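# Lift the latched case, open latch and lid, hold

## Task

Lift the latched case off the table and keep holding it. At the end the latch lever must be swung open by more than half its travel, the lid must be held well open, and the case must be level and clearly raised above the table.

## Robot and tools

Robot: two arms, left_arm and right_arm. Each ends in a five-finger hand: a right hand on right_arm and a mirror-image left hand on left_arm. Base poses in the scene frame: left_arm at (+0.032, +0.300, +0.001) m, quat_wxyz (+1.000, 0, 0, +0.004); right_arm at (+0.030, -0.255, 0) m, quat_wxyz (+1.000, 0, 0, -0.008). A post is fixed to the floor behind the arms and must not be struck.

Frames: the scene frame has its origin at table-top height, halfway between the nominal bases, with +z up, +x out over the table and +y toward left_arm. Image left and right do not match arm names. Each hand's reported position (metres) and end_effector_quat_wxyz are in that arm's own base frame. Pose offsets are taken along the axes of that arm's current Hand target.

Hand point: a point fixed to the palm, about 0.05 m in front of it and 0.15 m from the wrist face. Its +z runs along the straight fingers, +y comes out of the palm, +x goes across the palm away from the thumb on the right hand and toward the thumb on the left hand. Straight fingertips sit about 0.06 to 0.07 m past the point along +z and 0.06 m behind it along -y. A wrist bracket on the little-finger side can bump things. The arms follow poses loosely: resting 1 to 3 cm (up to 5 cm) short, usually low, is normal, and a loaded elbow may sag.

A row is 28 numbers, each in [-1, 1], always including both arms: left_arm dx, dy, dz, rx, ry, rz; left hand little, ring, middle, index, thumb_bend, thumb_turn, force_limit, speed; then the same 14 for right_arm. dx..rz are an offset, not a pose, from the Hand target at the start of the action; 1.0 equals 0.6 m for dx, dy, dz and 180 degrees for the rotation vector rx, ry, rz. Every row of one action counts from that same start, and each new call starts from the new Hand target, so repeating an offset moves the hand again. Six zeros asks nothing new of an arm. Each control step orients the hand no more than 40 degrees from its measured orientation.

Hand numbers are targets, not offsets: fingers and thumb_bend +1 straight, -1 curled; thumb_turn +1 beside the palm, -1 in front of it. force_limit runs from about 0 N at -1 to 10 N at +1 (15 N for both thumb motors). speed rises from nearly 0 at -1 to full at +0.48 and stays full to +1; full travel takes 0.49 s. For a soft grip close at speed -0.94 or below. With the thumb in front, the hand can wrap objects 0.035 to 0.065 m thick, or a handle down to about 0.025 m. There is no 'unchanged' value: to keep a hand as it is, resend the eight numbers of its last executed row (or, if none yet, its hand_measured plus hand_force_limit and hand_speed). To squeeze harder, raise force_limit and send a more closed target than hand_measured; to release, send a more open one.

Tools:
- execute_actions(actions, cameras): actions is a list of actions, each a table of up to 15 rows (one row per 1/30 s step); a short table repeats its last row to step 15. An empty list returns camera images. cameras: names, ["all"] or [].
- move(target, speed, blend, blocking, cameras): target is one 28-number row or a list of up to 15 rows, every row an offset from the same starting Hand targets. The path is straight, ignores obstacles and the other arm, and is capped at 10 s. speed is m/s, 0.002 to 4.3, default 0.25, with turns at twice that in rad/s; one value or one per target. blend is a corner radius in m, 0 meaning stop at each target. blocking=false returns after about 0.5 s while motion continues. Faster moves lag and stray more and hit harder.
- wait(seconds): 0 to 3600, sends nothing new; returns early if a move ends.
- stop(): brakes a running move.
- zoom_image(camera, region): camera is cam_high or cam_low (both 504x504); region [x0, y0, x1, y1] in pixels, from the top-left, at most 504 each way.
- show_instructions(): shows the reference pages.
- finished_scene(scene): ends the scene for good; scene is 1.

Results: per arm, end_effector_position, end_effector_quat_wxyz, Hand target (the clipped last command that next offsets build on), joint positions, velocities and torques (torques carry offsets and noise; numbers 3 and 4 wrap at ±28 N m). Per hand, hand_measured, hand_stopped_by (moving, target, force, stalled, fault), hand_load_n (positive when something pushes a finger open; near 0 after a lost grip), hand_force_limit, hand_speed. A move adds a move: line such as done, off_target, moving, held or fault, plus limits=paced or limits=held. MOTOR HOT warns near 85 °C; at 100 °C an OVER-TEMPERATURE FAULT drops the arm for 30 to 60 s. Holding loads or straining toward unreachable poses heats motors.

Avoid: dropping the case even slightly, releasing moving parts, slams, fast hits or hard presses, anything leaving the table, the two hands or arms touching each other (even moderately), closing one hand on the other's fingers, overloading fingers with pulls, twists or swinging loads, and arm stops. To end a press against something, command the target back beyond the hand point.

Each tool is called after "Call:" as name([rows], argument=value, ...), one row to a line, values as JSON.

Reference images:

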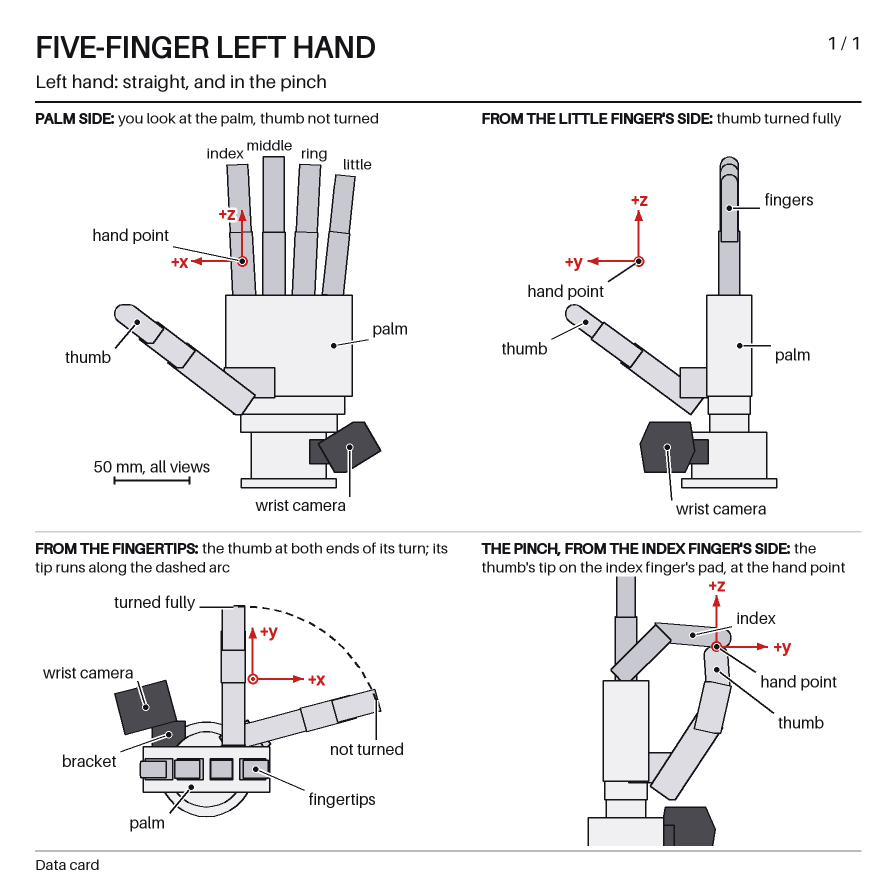

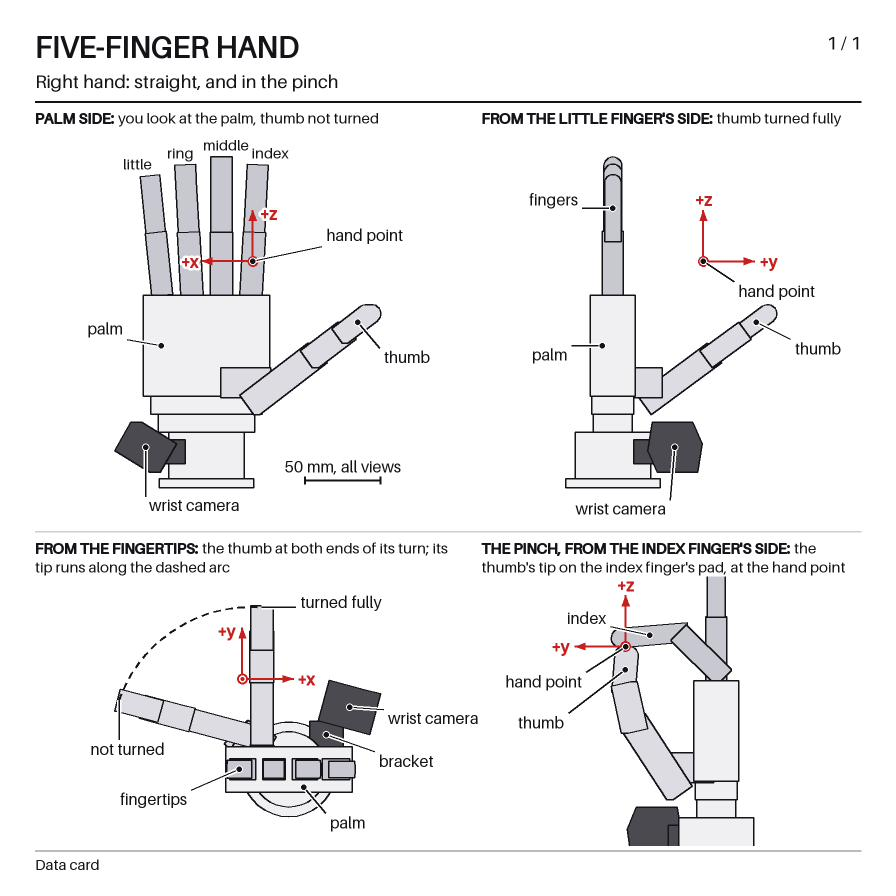

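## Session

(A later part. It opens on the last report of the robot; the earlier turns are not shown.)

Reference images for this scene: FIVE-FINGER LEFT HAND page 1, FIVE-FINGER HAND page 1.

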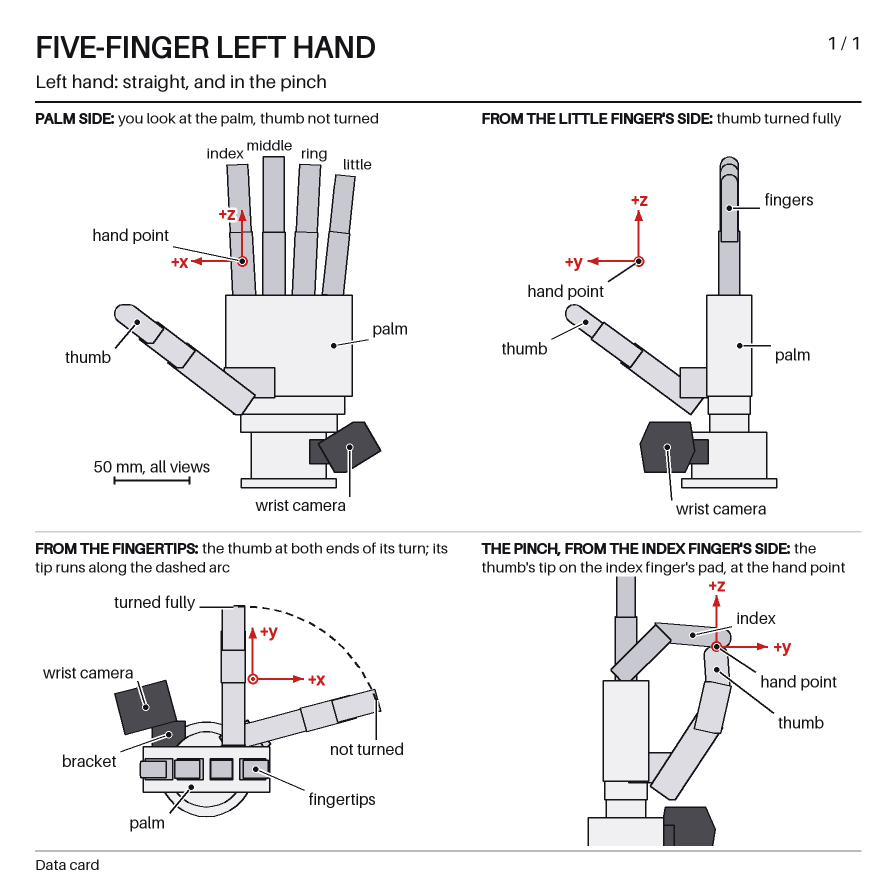

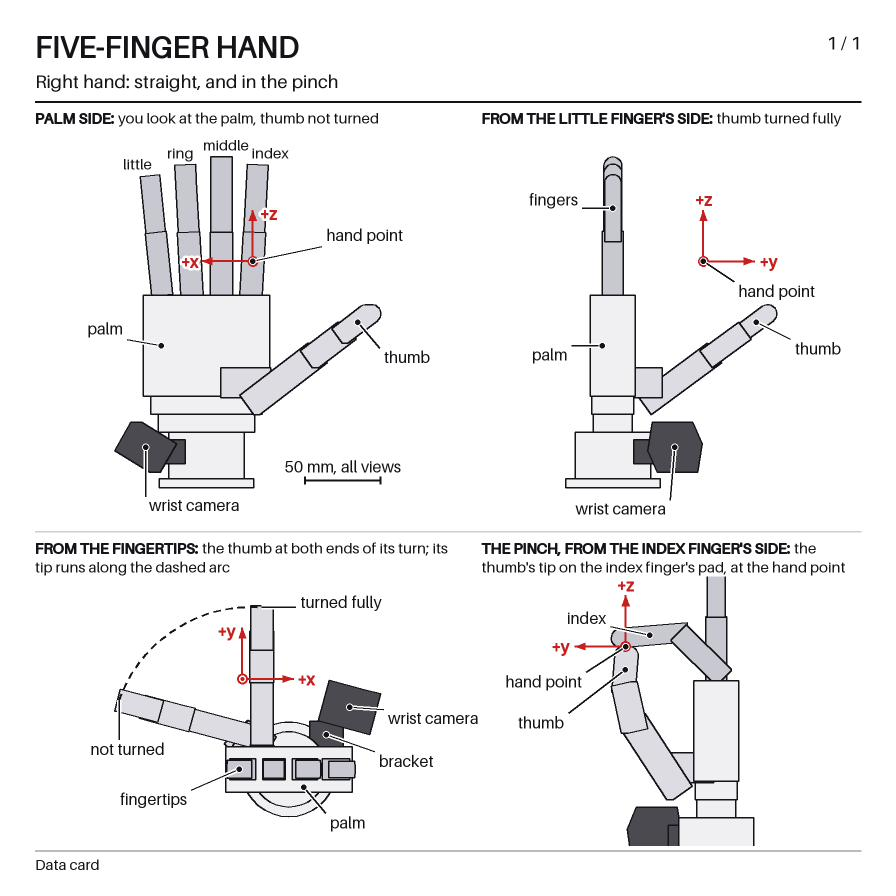

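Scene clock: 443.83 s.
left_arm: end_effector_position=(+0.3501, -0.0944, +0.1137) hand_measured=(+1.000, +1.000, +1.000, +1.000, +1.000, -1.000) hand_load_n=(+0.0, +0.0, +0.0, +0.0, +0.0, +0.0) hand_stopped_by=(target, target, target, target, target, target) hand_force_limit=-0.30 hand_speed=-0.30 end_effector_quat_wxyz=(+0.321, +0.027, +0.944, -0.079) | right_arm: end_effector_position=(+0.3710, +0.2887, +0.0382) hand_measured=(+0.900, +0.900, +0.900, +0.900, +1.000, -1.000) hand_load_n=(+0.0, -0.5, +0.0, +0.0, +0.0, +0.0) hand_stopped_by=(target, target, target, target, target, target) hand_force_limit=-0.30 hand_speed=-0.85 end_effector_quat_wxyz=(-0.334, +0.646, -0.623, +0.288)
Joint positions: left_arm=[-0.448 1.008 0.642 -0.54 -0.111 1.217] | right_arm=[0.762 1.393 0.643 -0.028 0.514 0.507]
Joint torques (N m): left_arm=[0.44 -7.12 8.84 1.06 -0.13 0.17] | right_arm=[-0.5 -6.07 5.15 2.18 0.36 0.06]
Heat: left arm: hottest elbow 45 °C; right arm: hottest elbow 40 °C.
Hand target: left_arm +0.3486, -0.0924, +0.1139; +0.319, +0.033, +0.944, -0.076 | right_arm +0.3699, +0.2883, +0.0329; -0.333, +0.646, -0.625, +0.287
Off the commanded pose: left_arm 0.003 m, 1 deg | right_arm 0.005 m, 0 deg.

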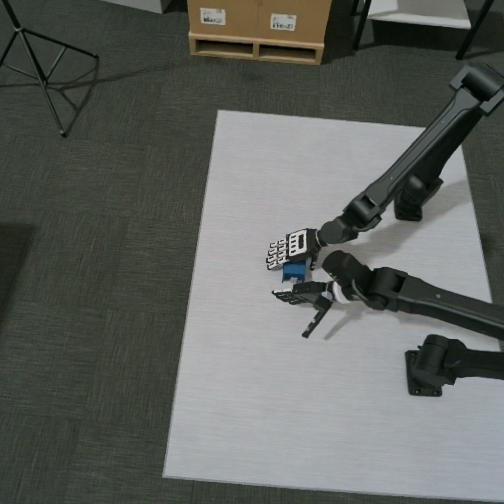

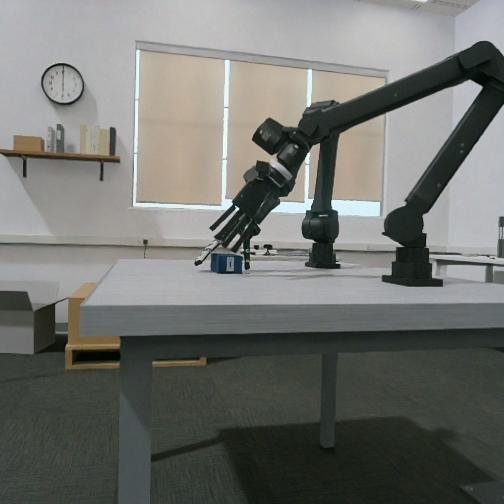

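Call:
move([
  [0,0,0,0,0,0,1,1,1,1,1,-1,-0.3,-0.3,-0.0076,-0.1315,-0.1026,0,0,0,0.9,0.9,0.9,0.9,1,-1,-0.3,-0.85],
  [0,0,0,0,0,0,1,1,1,1,1,-1,-0.3,-0.3,0.0672,-0.1298,-0.1102,-0.006,0.0291,0.0085,0.9,0.9,0.9,0.9,1,-1,-0.3,-0.85],
  [0,0,0,0,0,0,1,1,1,1,1,-1,-0.3,-0.3,0.0747,0.0017,-0.0075,-0.006,0.0291,0.0085,0.9,0.9,0.9,0.9,1,-1,-0.3,-0.85],
], speed=[0.12,0.12,0.07], blend=[0.015,0.01,0], cameras=["all"])

Call:
zoom_image(camera="cam_high", region=[270, 220, 340, 290])

Call:
zoom_image(camera="cam_low", region=[195, 220, 265, 290])

Scene clock: 453.80 s.
left_arm: end_effector_position=(+0.3501, -0.0944, +0.1137) hand_measured=(+1.000, +1.000, +1.000, +1.000, +1.000, -1.000) hand_load_n=(+0.0, +0.0, +0.0, +0.0, +0.0, +0.0) hand_stopped_by=(target, target, target, target, target, target) hand_force_limit=-0.30 hand_speed=-0.30 end_effector_quat_wxyz=(+0.321, +0.027, +0.944, -0.079) | right_arm: end_effector_position=(+0.3653, +0.2426, +0.0331) hand_measured=(+0.900, +0.900, +0.900, +0.900, +1.000, -1.000) hand_load_n=(+0.0, +0.0, -0.5, +0.0, +0.0, +0.0) hand_stopped_by=(target, target, target, target, target, target) hand_force_limit=-0.30 hand_speed=-0.85 end_effector_quat_wxyz=(-0.297, +0.634, -0.645, +0.307)
Joint positions: left_arm=[-0.448 1.008 0.642 -0.54 -0.111 1.217] | right_arm=[0.706 1.335 0.6 -0.101 0.541 0.51]
Joint torques (N m): left_arm=[0.38 -7.18 8.85 1.06 -0.12 0.17] | right_arm=[-0.73 -5.77 5.46 2.26 0.45 0.15]
Heat: left arm: hottest elbow 45 °C; right arm: hottest elbow 40 °C.
Hand target: left_arm +0.3486, -0.0924, +0.1139; +0.319, +0.033, +0.944, -0.076 | right_arm +0.3682, +0.2432, +0.0329; -0.302, +0.626, -0.651, +0.306
Off the commanded pose: left_arm 0.003 m, 1 deg | right_arm 0.003 m, 1 deg.
move: done

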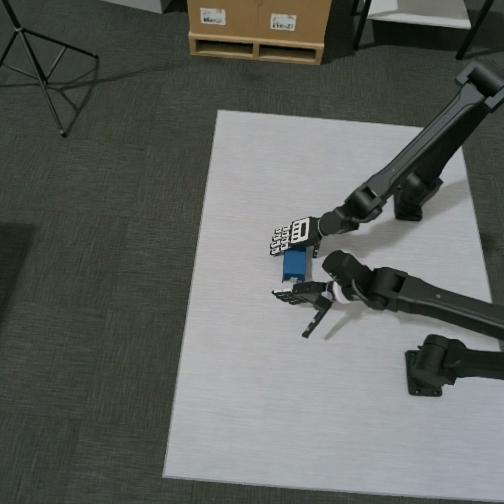

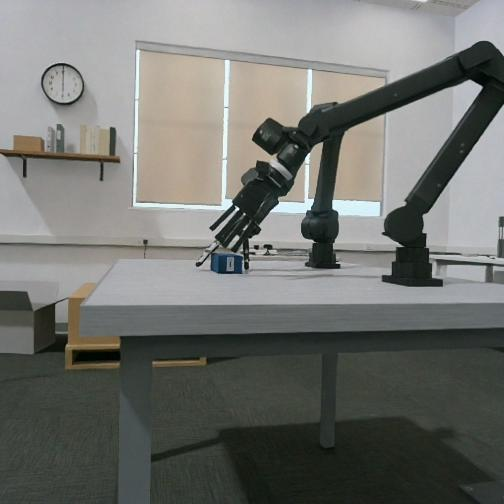

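Scaled by 7.200.

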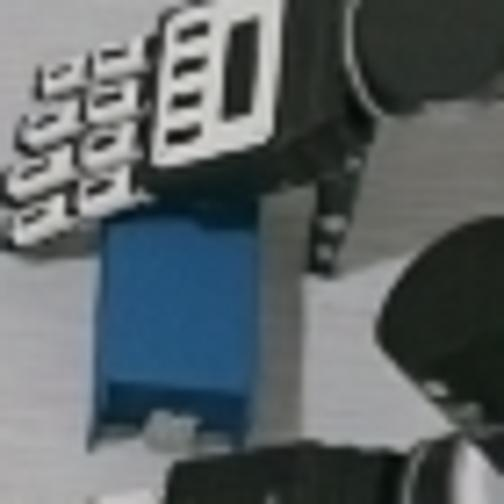

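Scaled by 7.200.

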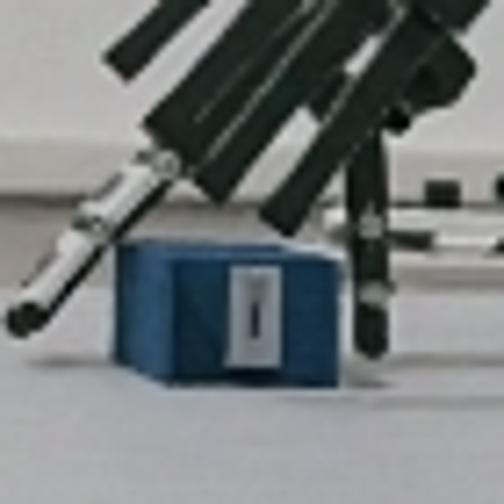

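Call:
execute_actions([
  [[0,0,0,0,0,0,1,1,1,1,1,-1,-0.3,-0.3,0,0,0,0,0,0,-0.1,-0.1,-0.1,-0.1,-0.1,-1,-0.7,-0.9]],
])

Call:
wait(seconds=3.5, cameras=["all"])

Call:
zoom_image(camera="cam_high", region=[270, 220, 340, 290])

Call:
zoom_image(camera="cam_low", region=[195, 220, 265, 290])

Scene clock: 458.83 s.
left_arm: end_effector_position=(+0.3501, -0.0944, +0.1137) hand_measured=(+1.000, +1.000, +1.000, +1.000, +1.000, -1.000) hand_load_n=(+0.0, +0.0, +0.0, +0.0, +0.0, +0.5) hand_stopped_by=(target, target, target, target, target, target) hand_force_limit=-0.30 hand_speed=-0.30 end_effector_quat_wxyz=(+0.321, +0.027, +0.944, -0.079) | right_arm: end_effector_position=(+0.3672, +0.2432, +0.0346) hand_measured=(+0.110, +0.278, +0.576, +0.286, +0.686, -1.000) hand_load_n=(+1.5, +0.5, +0.5, +1.0, +3.5, +2.0) hand_stopped_by=(force, force, force, force, force, target) hand_force_limit=-0.70 hand_speed=-0.90 end_effector_quat_wxyz=(-0.300, +0.631, -0.645, +0.308)
Joint positions: left_arm=[-0.448 1.008 0.642 -0.54 -0.111 1.217] | right_arm=[0.706 1.335 0.6 -0.093 0.545 0.51]
Joint torques (N m): left_arm=[0.44 -7.18 8.84 1.05 -0.12 0.17] | right_arm=[-0.67 -5.71 5.46 1.91 0.31 0.15]
Heat: left arm: hottest elbow 45 °C; right arm: hottest elbow 40 °C.
Hand target: left_arm +0.3486, -0.0924, +0.1139; +0.319, +0.033, +0.944, -0.076 | right_arm +0.3681, +0.2432, +0.0329; -0.302, +0.626, -0.651, +0.306
Off the commanded pose: left_arm 0.003 m, 1 deg | right_arm 0.002 m, 1 deg.

Scene clock: 462.33 s.
left_arm: end_effector_position=(+0.3501, -0.0944, +0.1137) hand_measured=(+1.000, +1.000, +1.000, +1.000, +1.000, -1.000) hand_load_n=(+0.0, +0.0, +0.0, +0.0, +0.0, +0.0) hand_stopped_by=(target, target, target, target, target, target) hand_force_limit=-0.30 hand_speed=-0.30 end_effector_quat_wxyz=(+0.321, +0.027, +0.944, -0.079) | right_arm: end_effector_position=(+0.3672, +0.2432, +0.0346) hand_measured=(+0.110, +0.278, +0.576, +0.286, +0.686, -1.000) hand_load_n=(+1.5, +1.0, +0.5, +1.0, +3.5, +1.5) hand_stopped_by=(force, force, force, force, force, target) hand_force_limit=-0.70 hand_speed=-0.90 end_effector_quat_wxyz=(-0.300, +0.631, -0.645, +0.308)
Joint positions: left_arm=[-0.448 1.008 0.642 -0.54 -0.111 1.217] | right_arm=[0.706 1.335 0.6 -0.093 0.545 0.51]
Joint torques (N m): left_arm=[0.44 -7.18 8.84 1.06 -0.12 0.17] | right_arm=[-0.67 -5.71 5.48 1.91 0.31 0.15]
Heat: left arm: hottest elbow 45 °C; right arm: hottest elbow 40 °C.
Hand target: left_arm +0.3486, -0.0924, +0.1139; +0.319, +0.033, +0.944, -0.076 | right_arm +0.3681, +0.2432, +0.0329; -0.302, +0.626, -0.651, +0.306
Off the commanded pose: left_arm 0.003 m, 1 deg | right_arm 0.002 m, 1 deg.
wait: 3.50 s; at rest by 0.17 s

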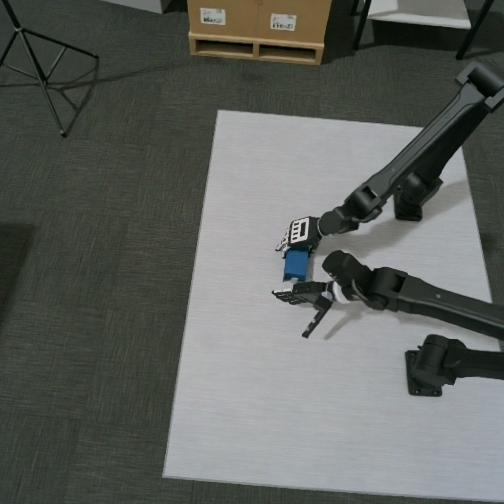

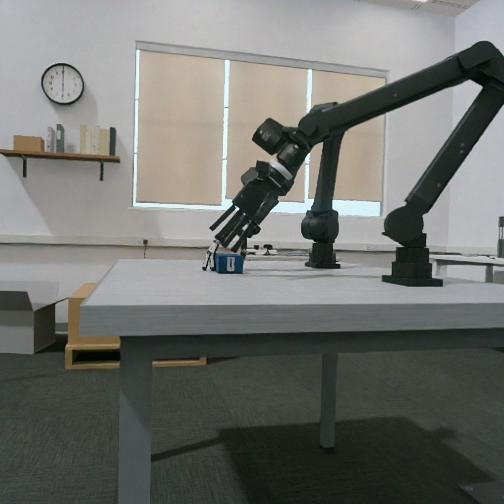

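Scaled by 7.200.

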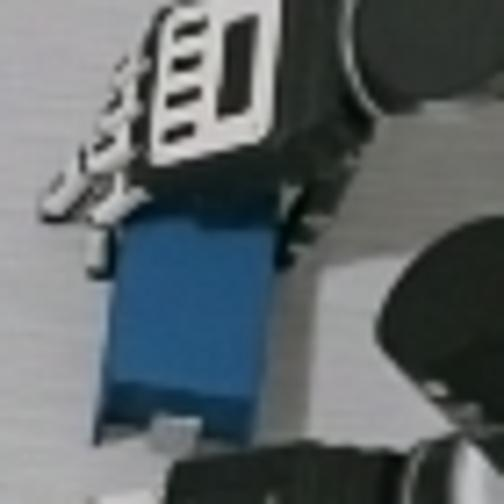

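Scaled by 7.200.

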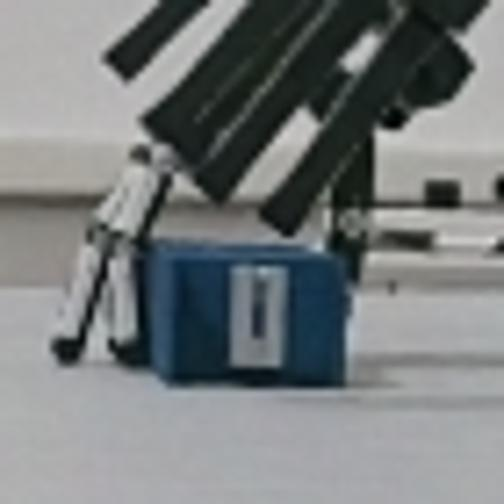

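Call:
execute_actions([
  [[0,0,0,0,0,0,1,1,1,1,1,-1,-0.3,-0.3,0,0,0,0,0,0,-0.2,-0.2,-0.2,-0.2,-0.2,-1,-0.4,-0.9]],
])

Scene clock: 464.60 s.
left_arm: end_effector_position=(+0.3501, -0.0944, +0.1137) hand_measured=(+1.000, +1.000, +1.000, +1.000, +1.000, -1.000) hand_load_n=(+0.0, +0.0, +0.0, +0.0, +0.0, +0.0) hand_stopped_by=(target, target, target, target, target, target) hand_force_limit=-0.30 hand_speed=-0.30 end_effector_quat_wxyz=(+0.321, +0.027, +0.944, -0.079) | right_arm: end_effector_position=(+0.3686, +0.2436, +0.0357) hand_measured=(+0.064, +0.262, +0.494, +0.270, +0.686, -1.000) hand_load_n=(+3.0, +0.5, +2.5, +3.5, +9.0, +5.0) hand_stopped_by=(force, force, force, force, force, target) hand_force_limit=-0.40 hand_speed=-0.90 end_effector_quat_wxyz=(-0.302, +0.629, -0.645, +0.310)
Joint positions: left_arm=[-0.448 1.008 0.642 -0.54 -0.111 1.217] | right_arm=[0.706 1.335 0.6 -0.086 0.548 0.511]
Joint torques (N m): left_arm=[0.44 -7.12 8.84 1.06 -0.13 0.17] | right_arm=[-0.73 -5.71 5.48 1.65 0.21 0.15]
Heat: left arm: hottest elbow 45 °C; right arm: hottest elbow 40 °C.
Hand target: left_arm +0.3486, -0.0924, +0.1139; +0.319, +0.033, +0.944, -0.076 | right_arm +0.3681, +0.2433, +0.0329; -0.301, +0.627, -0.650, +0.306
Off the commanded pose: left_arm 0.003 m, 1 deg | right_arm 0.003 m, 1 deg.

Call:
move([
  [0.0263,-0.062,0.0253,0,0,0,1,1,1,1,1,-1,-0.3,-0.3,0,0,0,0,0,0,-0.2,-0.2,-0.2,-0.2,-0.2,-1,-0.4,-0.9],
  [0.046,-0.099,0.0583,0,0,0,1,1,1,1,1,-1,-0.3,-0.3,0,0,0,0,0,0,-0.2,-0.2,-0.2,-0.2,-0.2,-1,-0.4,-0.9],
], speed=0.06, blend=0.01, cameras=["all"])

Call:
zoom_image(camera="cam_low", region=[205, 230, 255, 280])

Call:
zoom_image(camera="cam_high", region=[270, 250, 330, 310])

Scene clock: 469.40 s.
left_arm: end_effector_position=(+0.3414, -0.1536, +0.0801) hand_measured=(+1.000, +1.000, +1.000, +1.000, +1.000, -1.000) hand_load_n=(+0.0, +0.0, +0.0, +0.0, +0.0, +0.0) hand_stopped_by=(target, target, target, target, target, target) hand_force_limit=-0.30 hand_speed=-0.30 end_effector_quat_wxyz=(+0.317, +0.038, +0.945, -0.072) | right_arm: end_effector_position=(+0.3686, +0.2436, +0.0357) hand_measured=(+0.064, +0.262, +0.494, +0.270, +0.686, -1.000) hand_load_n=(+3.0, +0.5, +2.5, +3.5, +9.0, +5.0) hand_stopped_by=(force, force, force, force, force, target) hand_force_limit=-0.40 hand_speed=-0.90 end_effector_quat_wxyz=(-0.302, +0.629, -0.645, +0.310)
Joint positions: left_arm=[-0.642 1.143 0.638 -0.439 -0.228 1.085] | right_arm=[0.706 1.335 0.6 -0.086 0.548 0.511]
Joint torques (N m): left_arm=[-0.21 -7.41 8.01 1.92 -0.43 -0.13] | right_arm=[-0.67 -5.71 5.48 1.65 0.21 0.15]
Heat: left arm: hottest elbow 45 °C; right arm: hottest elbow 40 °C.
Hand target: left_arm +0.3410, -0.1563, +0.0769; +0.319, +0.033, +0.944, -0.076 | right_arm +0.3681, +0.2433, +0.0329; -0.301, +0.627, -0.650, +0.306
Off the commanded pose: left_arm 0.004 m, 1 deg | right_arm 0.003 m, 1 deg.
move: done

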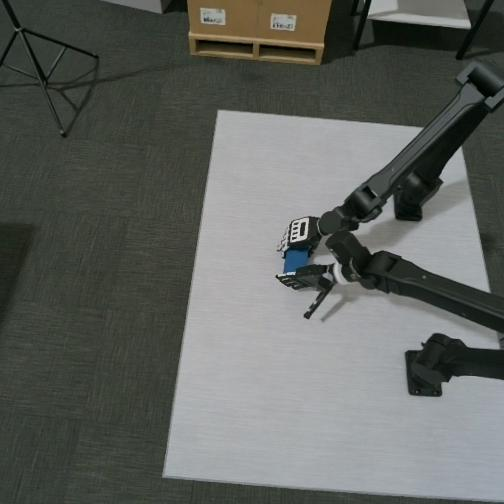

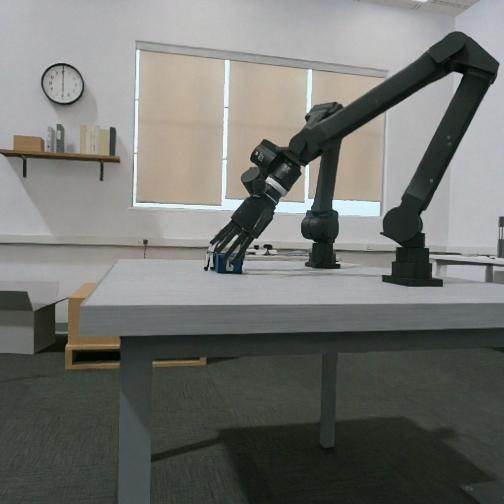

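Scaled by 10.080.

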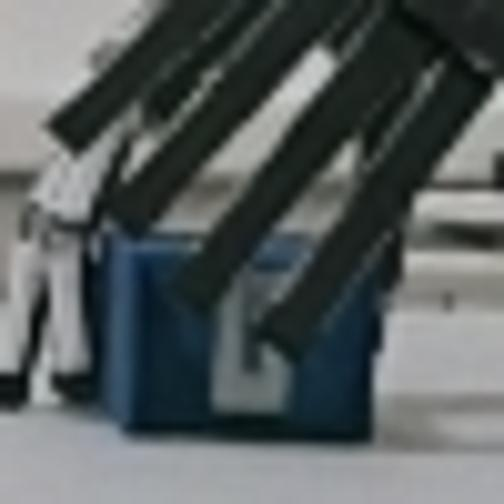

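Scaled by 8.400.

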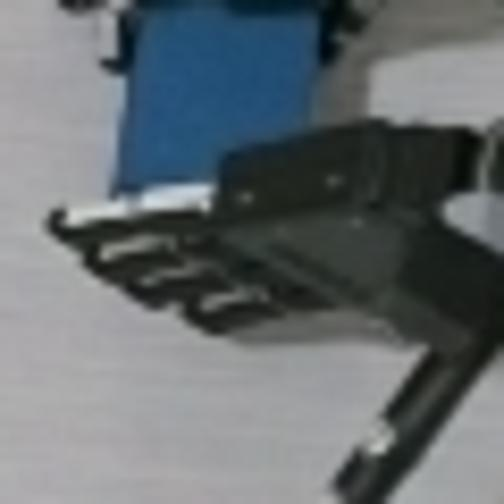

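Call:
move(target=[-0.0005,-0.0362,0.006,0,0,0,1,1,1,1,1,-1,-0.3,-0.3,0,0,0,0,0,0,-0.2,-0.2,-0.2,-0.2,-0.2,-1,-0.4,-0.9], speed=0.02, cameras=["all"])

Call:
zoom_image(camera="cam_low", region=[205, 230, 255, 280])

Call:
zoom_image(camera="cam_high", region=[270, 250, 330, 310])

Scene clock: 473.50 s.
left_arm: end_effector_position=(+0.3310, -0.1663, +0.0676) hand_measured=(+1.000, +1.000, +1.000, +1.000, +1.000, -1.000) hand_load_n=(+0.0, +0.0, +0.0, +0.0, +0.0, +0.5) hand_stopped_by=(target, target, target, target, target, target) hand_force_limit=-0.30 hand_speed=-0.30 end_effector_quat_wxyz=(+0.307, +0.040, +0.949, -0.064) | right_arm: end_effector_position=(+0.3686, +0.2436, +0.0357) hand_measured=(+0.064, +0.262, +0.494, +0.270, +0.686, -1.000) hand_load_n=(+3.0, +0.5, +2.5, +3.5, +9.0, +5.0) hand_stopped_by=(force, force, force, force, force, target) hand_force_limit=-0.40 hand_speed=-0.90 end_effector_quat_wxyz=(-0.302, +0.629, -0.645, +0.310)
Joint positions: left_arm=[-0.696 1.182 0.638 -0.439 -0.261 1.038] | right_arm=[0.706 1.335 0.6 -0.086 0.548 0.511]
Joint torques (N m): left_arm=[-0.32 -7.53 10.32 1.77 -0.46 -0.16] | right_arm=[-0.73 -5.71 5.48 1.66 0.21 0.14]
Heat: left arm: hottest elbow 44 °C; right arm: hottest elbow 40 °C.
Hand target: left_arm +0.3409, -0.1783, +0.0769; +0.319, +0.033, +0.944, -0.076 | right_arm +0.3681, +0.2433, +0.0329; -0.301, +0.627, -0.650, +0.306
Off the commanded pose: left_arm 0.018 m, 2 deg | right_arm 0.003 m, 1 deg.
move: off_target (left_arm)

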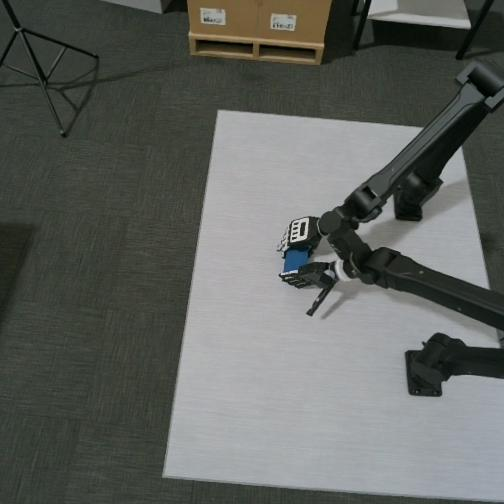

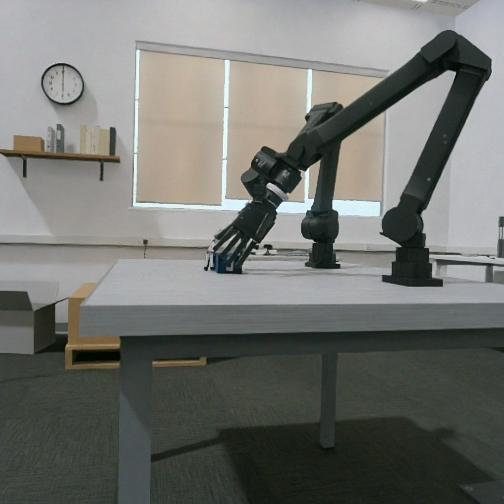

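Scaled by 10.080.

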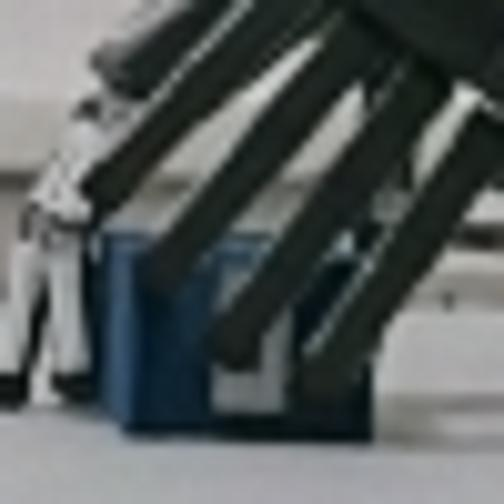

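Scaled by 8.400.

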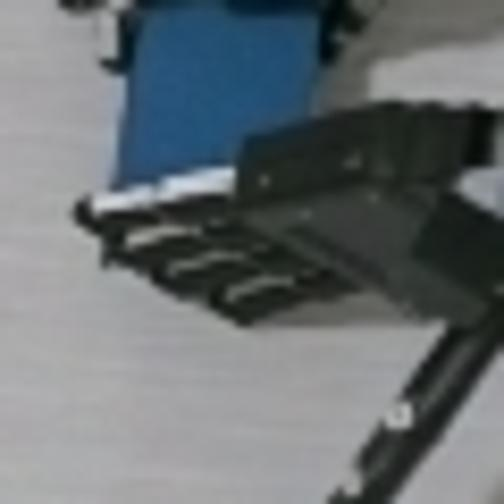

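Call:
move(target=[-0.0112,0.075,-0.039,0,0,0,1,1,1,1,1,-1,-0.3,-0.3,0,0,0,0,0,0,-0.2,-0.2,-0.2,-0.2,-0.2,-1,-0.4,-0.9], speed=0.06, cameras=["all"])

Call:
zoom_image(camera="cam_low", region=[205, 230, 255, 280])

Scene clock: 480.40 s.
left_arm: end_effector_position=(+0.3395, -0.1343, +0.0948) hand_measured=(+1.000, +1.000, +1.000, +1.000, +1.000, -1.000) hand_load_n=(+0.0, +0.0, +0.0, +0.0, +0.0, +0.0) hand_stopped_by=(target, target, target, target, target, target) hand_force_limit=-0.30 hand_speed=-0.30 end_effector_quat_wxyz=(+0.322, +0.027, +0.943, -0.080) | right_arm: end_effector_position=(+0.3686, +0.2436, +0.0357) hand_measured=(+0.064, +0.262, +0.494, +0.270, +0.686, -1.000) hand_load_n=(+2.5, +0.5, +2.5, +3.5, +8.5, +5.0) hand_stopped_by=(force, force, force, force, force, target) hand_force_limit=-0.40 hand_speed=-0.90 end_effector_quat_wxyz=(-0.302, +0.629, -0.645, +0.310)
Joint positions: left_arm=[-0.588 1.069 0.628 -0.479 -0.195 1.107] | right_arm=[0.706 1.335 0.6 -0.086 0.548 0.511]
Joint torques (N m): left_arm=[0.62 -7.94 8.27 1.02 -0.2 0.16] | right_arm=[-0.67 -5.71 5.48 1.65 0.21 0.15]
Heat: left arm: hottest elbow 43 °C; right arm: hottest elbow 40 °C.
Hand target: left_arm +0.3373, -0.1302, +0.0940; +0.319, +0.033, +0.944, -0.076 | right_arm +0.3681, +0.2433, +0.0329; -0.301, +0.627, -0.650, +0.306
Off the commanded pose: left_arm 0.005 m, 1 deg | right_arm 0.003 m, 1 deg.
move: done

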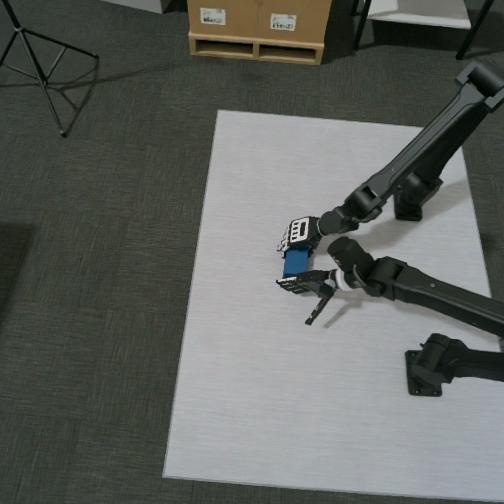

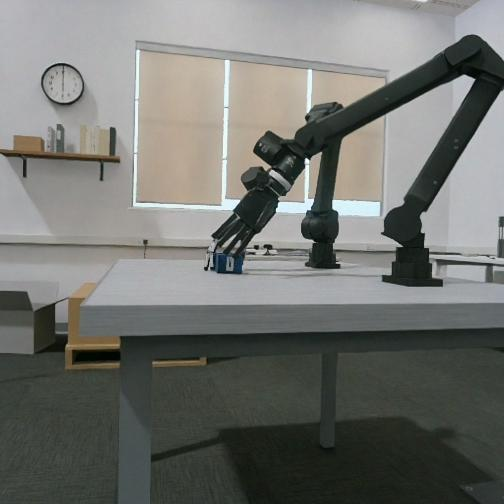

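Scaled by 10.080.

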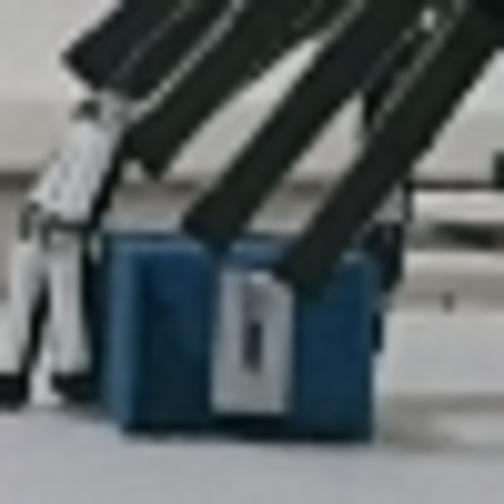

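Call:
move(target=[-0.0758,0.0083,-0.0085,0.031,0.2025,-0.0482,-0.9,-0.9,-0.9,1,1,-1,-0.3,-0.3,0,0,0,0,0,0,-0.2,-0.2,-0.2,-0.2,-0.2,-1,-0.4,-0.9], speed=0.12, cameras=["all"])

Call:
zoom_image(camera="cam_low", region=[195, 210, 265, 280])

Scene clock: 486.37 s.
left_arm: end_effector_position=(+0.3522, -0.1214, +0.1110) hand_measured=(-0.900, -0.900, -0.900, +1.000, +1.000, -1.000) hand_load_n=(+0.0, +0.0, +0.0, +0.0, +0.0, +0.0) hand_stopped_by=(target, target, target, target, target, target) hand_force_limit=-0.30 hand_speed=-0.30 end_effector_quat_wxyz=(-0.017, -0.007, +0.992, -0.124) | right_arm: end_effector_position=(+0.3686, +0.2436, +0.0357) hand_measured=(+0.064, +0.262, +0.494, +0.270, +0.686, -1.000) hand_load_n=(+3.0, +0.5, +2.5, +3.0, +9.0, +5.0) hand_stopped_by=(force, force, force, force, force, target) hand_force_limit=-0.40 hand_speed=-0.90 end_effector_quat_wxyz=(-0.302, +0.629, -0.645, +0.310)
Joint positions: left_arm=[-0.324 1.462 1.121 -1.18 0.246 1.227] | right_arm=[0.706 1.335 0.6 -0.086 0.548 0.511]
Joint torques (N m): left_arm=[0.73 -11.99 12 0.01 0.18 0.13] | right_arm=[-0.67 -5.77 5.48 1.65 0.21 0.14]
Heat: left arm: hottest elbow 44 °C; right arm: hottest elbow 40 °C.
Hand target: left_arm +0.3710, -0.1250, +0.1250; +0.000, +0.000, +0.991, -0.130 | right_arm +0.3681, +0.2433, +0.0329; -0.301, +0.627, -0.650, +0.306
Off the commanded pose: left_arm 0.024 m, 2 deg | right_arm 0.003 m, 1 deg.
move: off_target (left_arm)

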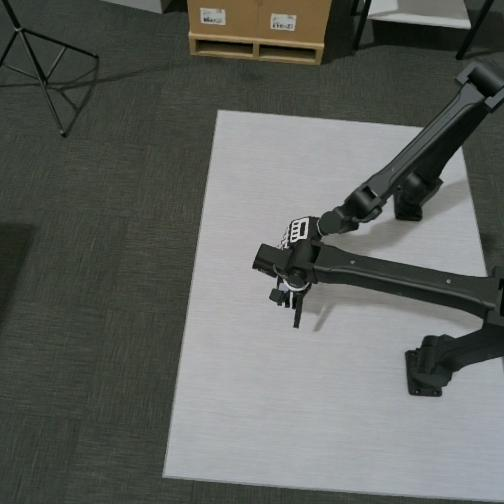

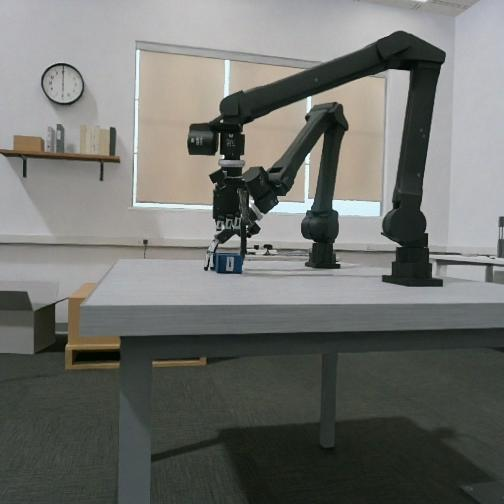

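Scaled by 7.200.

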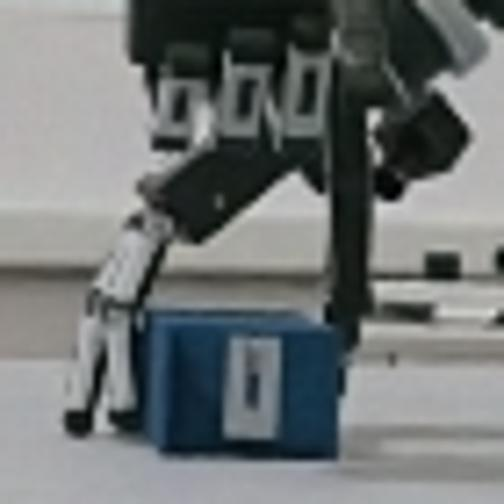

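Call:
move(target=[-0.0067,-0.0137,0.0262,0,0,0,-0.9,-0.9,-0.9,1,1,-1,-0.3,-0.3,0,0,0,0,0,0,-0.2,-0.2,-0.2,-0.2,-0.2,-1,-0.4,-0.9], speed=0.06, cameras=["all"])

Call:
zoom_image(camera="cam_low", region=[205, 230, 255, 280])

Scene clock: 489.37 s.
left_arm: end_effector_position=(+0.3550, -0.1269, +0.0996) hand_measured=(-0.900, -0.900, -0.900, +1.000, +1.000, -1.000) hand_load_n=(+0.0, +0.0, +0.0, +0.0, +0.0, +0.0) hand_stopped_by=(target, target, target, target, target, target) hand_force_limit=-0.30 hand_speed=-0.30 end_effector_quat_wxyz=(-0.023, -0.002, +0.992, -0.122) | right_arm: end_effector_position=(+0.3686, +0.2436, +0.0357) hand_measured=(+0.064, +0.262, +0.494, +0.270, +0.686, -1.000) hand_load_n=(+3.0, +1.0, +2.5, +3.0, +9.0, +5.0) hand_stopped_by=(force, force, force, force, force, target) hand_force_limit=-0.40 hand_speed=-0.90 end_effector_quat_wxyz=(-0.302, +0.629, -0.645, +0.310)
Joint positions: left_arm=[-0.336 1.492 1.121 -1.162 0.246 1.227] | right_arm=[0.706 1.335 0.6 -0.086 0.548 0.511]
Joint torques (N m): left_arm=[-0.26 -12.51 11.59 0.72 0.14 -0.11] | right_arm=[-0.73 -5.71 5.48 1.65 0.21 0.14]
Heat: left arm: hottest elbow 43 °C; right arm: hottest elbow 40 °C.
Hand target: left_arm +0.3749, -0.1372, +0.1120; +0.000, +0.000, +0.991, -0.131 | right_arm +0.3681, +0.2433, +0.0329; -0.301, +0.627, -0.650, +0.306
Off the commanded pose: left_arm 0.026 m, 3 deg | right_arm 0.003 m, 1 deg.
move: off_target (left_arm)

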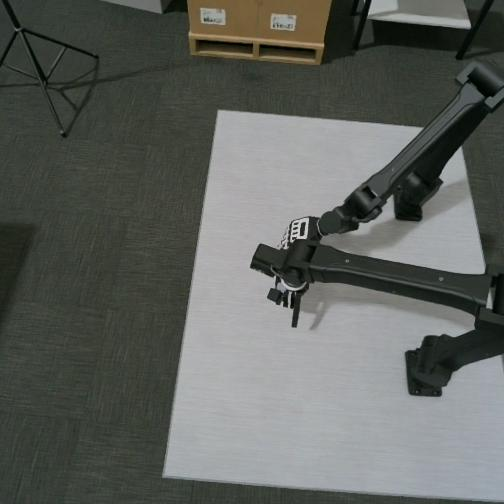

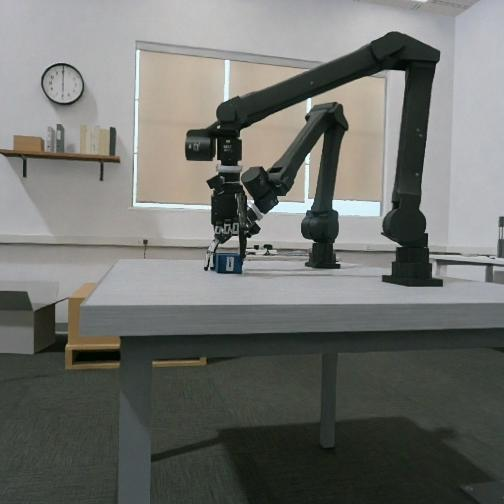

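Scaled by 10.080.

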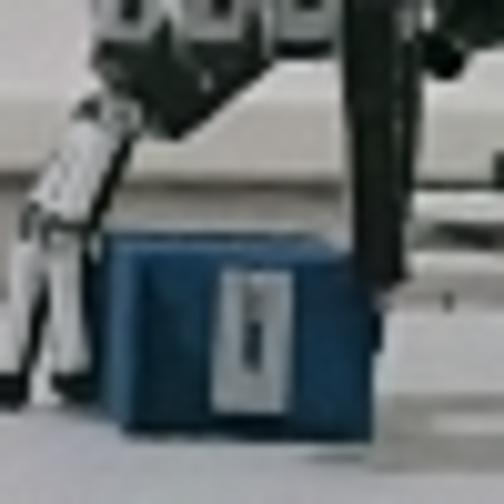

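Call:
move(target=[-0.025,0,0,0,0,0,-0.9,-0.9,-0.9,1,1,-1,-0.3,-0.3,0,0,0,0,0,0,-0.2,-0.2,-0.2,-0.2,-0.2,-1,-0.4,-0.9], speed=0.06)

Scene clock: 491.30 s.
left_arm: end_effector_position=(+0.3693, -0.1319, +0.0998) hand_measured=(-0.900, -0.900, -0.900, +1.000, +1.000, -1.000) hand_load_n=(+0.0, +0.5, +0.0, +0.0, +0.0, +0.0) hand_stopped_by=(target, target, target, target, target, target) hand_force_limit=-0.30 hand_speed=-0.30 end_effector_quat_wxyz=(-0.020, -0.001, +0.992, -0.123) | right_arm: end_effector_position=(+0.3686, +0.2436, +0.0357) hand_measured=(+0.064, +0.262, +0.494, +0.270, +0.686, -1.000) hand_load_n=(+3.0, +1.0, +2.5, +3.5, +9.0, +5.0) hand_stopped_by=(force, force, force, force, force, target) hand_force_limit=-0.40 hand_speed=-0.90 end_effector_quat_wxyz=(-0.302, +0.629, -0.645, +0.310)
Joint positions: left_arm=[-0.336 1.526 1.161 -1.162 0.246 1.227] | right_arm=[0.706 1.335 0.6 -0.086 0.548 0.511]
Joint torques (N m): left_arm=[0.67 -12.92 11.77 0.44 0.15 0.02] | right_arm=[-0.73 -5.71 5.46 1.65 0.21 0.15]
Heat: left arm: hottest elbow 43 °C; right arm: hottest elbow 40 °C.
Hand target: left_arm +0.3900, -0.1372, +0.1119; +0.000, +0.000, +0.991, -0.130 | right_arm +0.3681, +0.2433, +0.0329; -0.301, +0.627, -0.650, +0.306
Off the commanded pose: left_arm 0.025 m, 2 deg | right_arm 0.003 m, 1 deg.
move: off_target (left_arm)

Call:
move(target=[0,0.0023,0.0408,0,0,0,-0.9,-0.9,-0.9,1,1,-1,-0.3,-0.3,0,0,0,0,0,0,-0.2,-0.2,-0.2,-0.2,-0.2,-1,-0.4,-0.9], speed=0.04, cameras=["cam_low"])

Call:
zoom_image(camera="cam_low", region=[205, 230, 255, 280])

Scene clock: 493.57 s.
left_arm: end_effector_position=(+0.3835, -0.1368, +0.0877) hand_measured=(-0.900, -0.900, -0.900, +1.000, +1.000, -1.000) hand_load_n=(-0.5, +0.0, +0.0, +0.0, +0.0, +0.0) hand_stopped_by=(target, target, target, target, target, target) hand_force_limit=-0.30 hand_speed=-0.30 end_effector_quat_wxyz=(-0.006, +0.001, +0.992, -0.128) | right_arm: end_effector_position=(+0.3686, +0.2436, +0.0357) hand_measured=(+0.064, +0.262, +0.494, +0.270, +0.686, -1.000) hand_load_n=(+3.0, +0.5, +2.5, +3.0, +9.0, +5.0) hand_stopped_by=(force, force, force, force, force, target) hand_force_limit=-0.40 hand_speed=-0.90 end_effector_quat_wxyz=(-0.302, +0.629, -0.645, +0.310)
Joint positions: left_arm=[-0.336 1.553 1.161 -1.104 0.246 1.227] | right_arm=[0.706 1.335 0.6 -0.086 0.548 0.511]
Joint torques (N m): left_arm=[-0.26 -13.04 8.98 0.79 0.12 -0.1] | right_arm=[-0.67 -5.71 5.48 1.65 0.21 0.14]
Heat: left arm: hottest elbow 43 °C; right arm: hottest elbow 40 °C.
Hand target: left_arm +0.3899, -0.1422, +0.0879; +0.000, +0.000, +0.991, -0.130 | right_arm +0.3681, +0.2433, +0.0329; -0.301, +0.627, -0.650, +0.306
Off the commanded pose: left_arm 0.008 m, 1 deg | right_arm 0.003 m, 1 deg.
move: done

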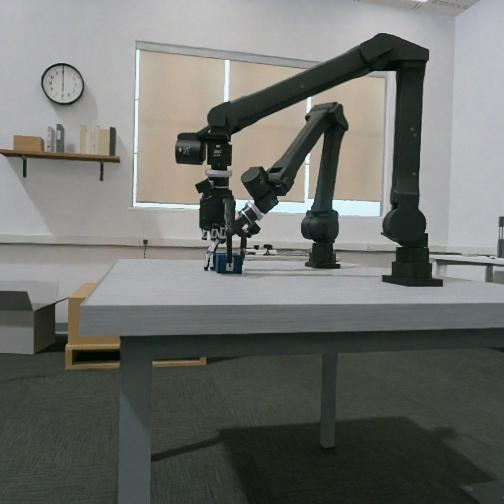

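Scaled by 10.080.

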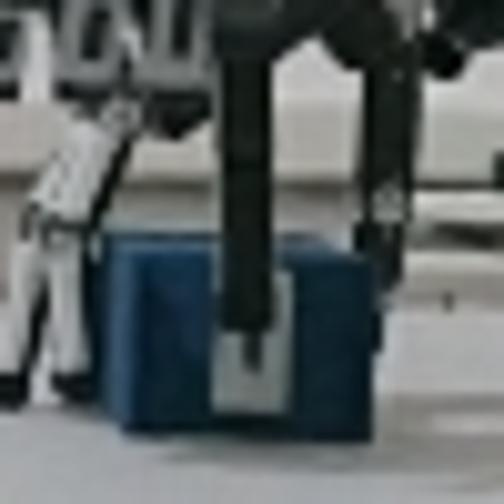

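Call:
move(target=[0.005,-0.0403,0.0108,0,0,0,-0.9,-0.9,-0.9,1,1,-1,-0.3,-0.3,0,0,0,0,0,0,-0.2,-0.2,-0.2,-0.2,-0.2,-1,-0.4,-0.9], speed=0.02, cameras=["cam_low"])

Call:
zoom_image(camera="cam_low", region=[205, 230, 255, 280])

Scene clock: 496.90 s.
left_arm: end_effector_position=(+0.3753, -0.1592, +0.0836) hand_measured=(-0.900, -0.900, -0.900, +1.000, +1.000, -1.000) hand_load_n=(+0.0, +0.0, +0.0, +0.0, +0.0, +0.0) hand_stopped_by=(target, target, target, target, target, target) hand_force_limit=-0.30 hand_speed=-0.30 end_effector_quat_wxyz=(-0.012, +0.003, +0.992, -0.127) | right_arm: end_effector_position=(+0.3686, +0.2436, +0.0357) hand_measured=(+0.064, +0.262, +0.494, +0.270, +0.686, -1.000) hand_load_n=(+2.5, +0.5, +2.5, +3.0, +9.0, +5.0) hand_stopped_by=(force, force, force, force, force, target) hand_force_limit=-0.40 hand_speed=-0.90 end_effector_quat_wxyz=(-0.302, +0.629, -0.645, +0.310)
Joint positions: left_arm=[-0.389 1.564 1.161 -1.092 0.244 1.178] | right_arm=[0.706 1.335 0.6 -0.086 0.548 0.511]
Joint torques (N m): left_arm=[-0.32 -13.1 10.09 0.79 -0.02 -0.15] | right_arm=[-0.67 -5.71 5.48 1.65 0.21 0.15]
Heat: left arm: hottest elbow 43 °C; right arm: hottest elbow 40 °C.
Hand target: left_arm +0.3870, -0.1672, +0.0879; +0.000, +0.000, +0.991, -0.131 | right_arm +0.3681, +0.2433, +0.0329; -0.301, +0.627, -0.650, +0.306
Off the commanded pose: left_arm 0.015 m, 1 deg | right_arm 0.003 m, 1 deg.
move: off_target (left_arm)

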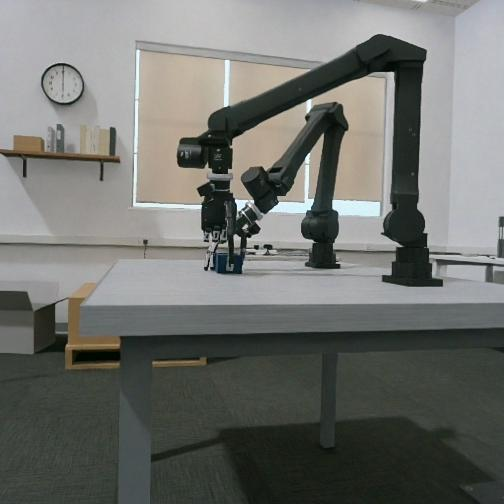

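Scaled by 10.080.

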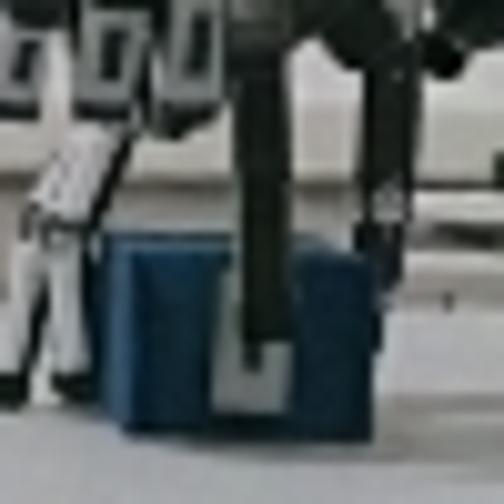

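Call:
move(target=[-0.003,-0.0242,0.0065,0,0,0,-0.9,-0.9,-0.9,1,1,-1,-0.3,-0.3,0,0,0,0,0,0,-0.2,-0.2,-0.2,-0.2,-0.2,-1,-0.4,-0.9], speed=0.02, cameras=["cam_low"])

Call:
zoom_image(camera="cam_low", region=[205, 230, 255, 280])

Scene clock: 499.20 s.
left_arm: end_effector_position=(+0.3705, -0.1666, +0.0780) hand_measured=(-0.900, -0.900, -0.900, +1.000, +1.000, -1.000) hand_load_n=(+0.0, +0.0, +0.0, -1.0, +0.0, +0.0) hand_stopped_by=(target, target, target, target, target, target) hand_force_limit=-0.30 hand_speed=-0.30 end_effector_quat_wxyz=(-0.019, +0.000, +0.993, -0.120) | right_arm: end_effector_position=(+0.3686, +0.2436, +0.0357) hand_measured=(+0.064, +0.262, +0.494, +0.270, +0.686, -1.000) hand_load_n=(+3.0, +1.0, +2.5, +3.0, +9.0, +4.5) hand_stopped_by=(force, force, force, force, force, target) hand_force_limit=-0.40 hand_speed=-0.90 end_effector_quat_wxyz=(-0.302, +0.629, -0.645, +0.310)
Joint positions: left_arm=[-0.411 1.579 1.161 -1.09 0.236 1.152] | right_arm=[0.706 1.335 0.6 -0.086 0.548 0.511]
Joint torques (N m): left_arm=[-0.79 -13.22 11.55 0.8 0.22 -0.2] | right_arm=[-0.67 -5.71 5.46 1.65 0.21 0.14]
Heat: left arm: hottest elbow 43 °C; right arm: hottest elbow 40 °C.
Hand target: left_arm +0.3888, -0.1822, +0.0880; +0.000, +0.000, +0.991, -0.131 | right_arm +0.3681, +0.2433, +0.0329; -0.301, +0.627, -0.650, +0.306
Off the commanded pose: left_arm 0.026 m, 2 deg | right_arm 0.003 m, 1 deg.
move: off_target (left_arm)

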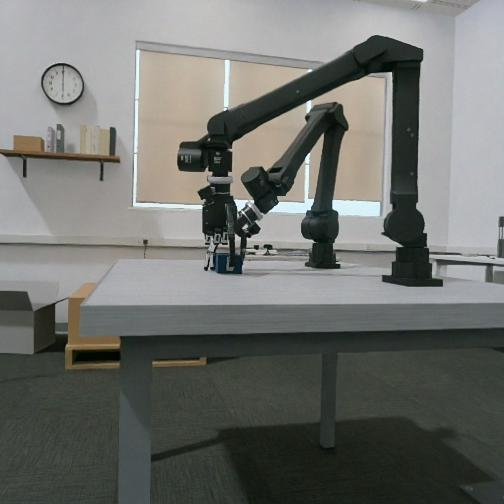

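Scaled by 10.080.

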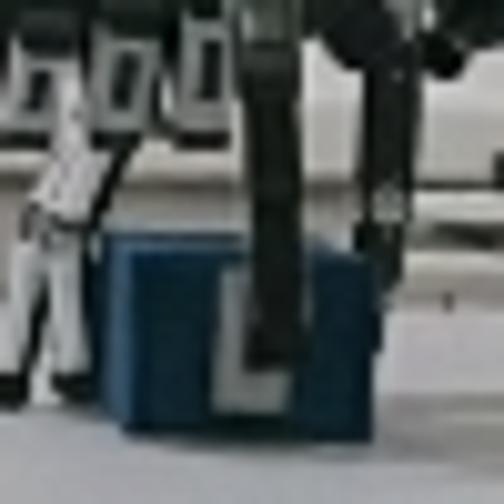

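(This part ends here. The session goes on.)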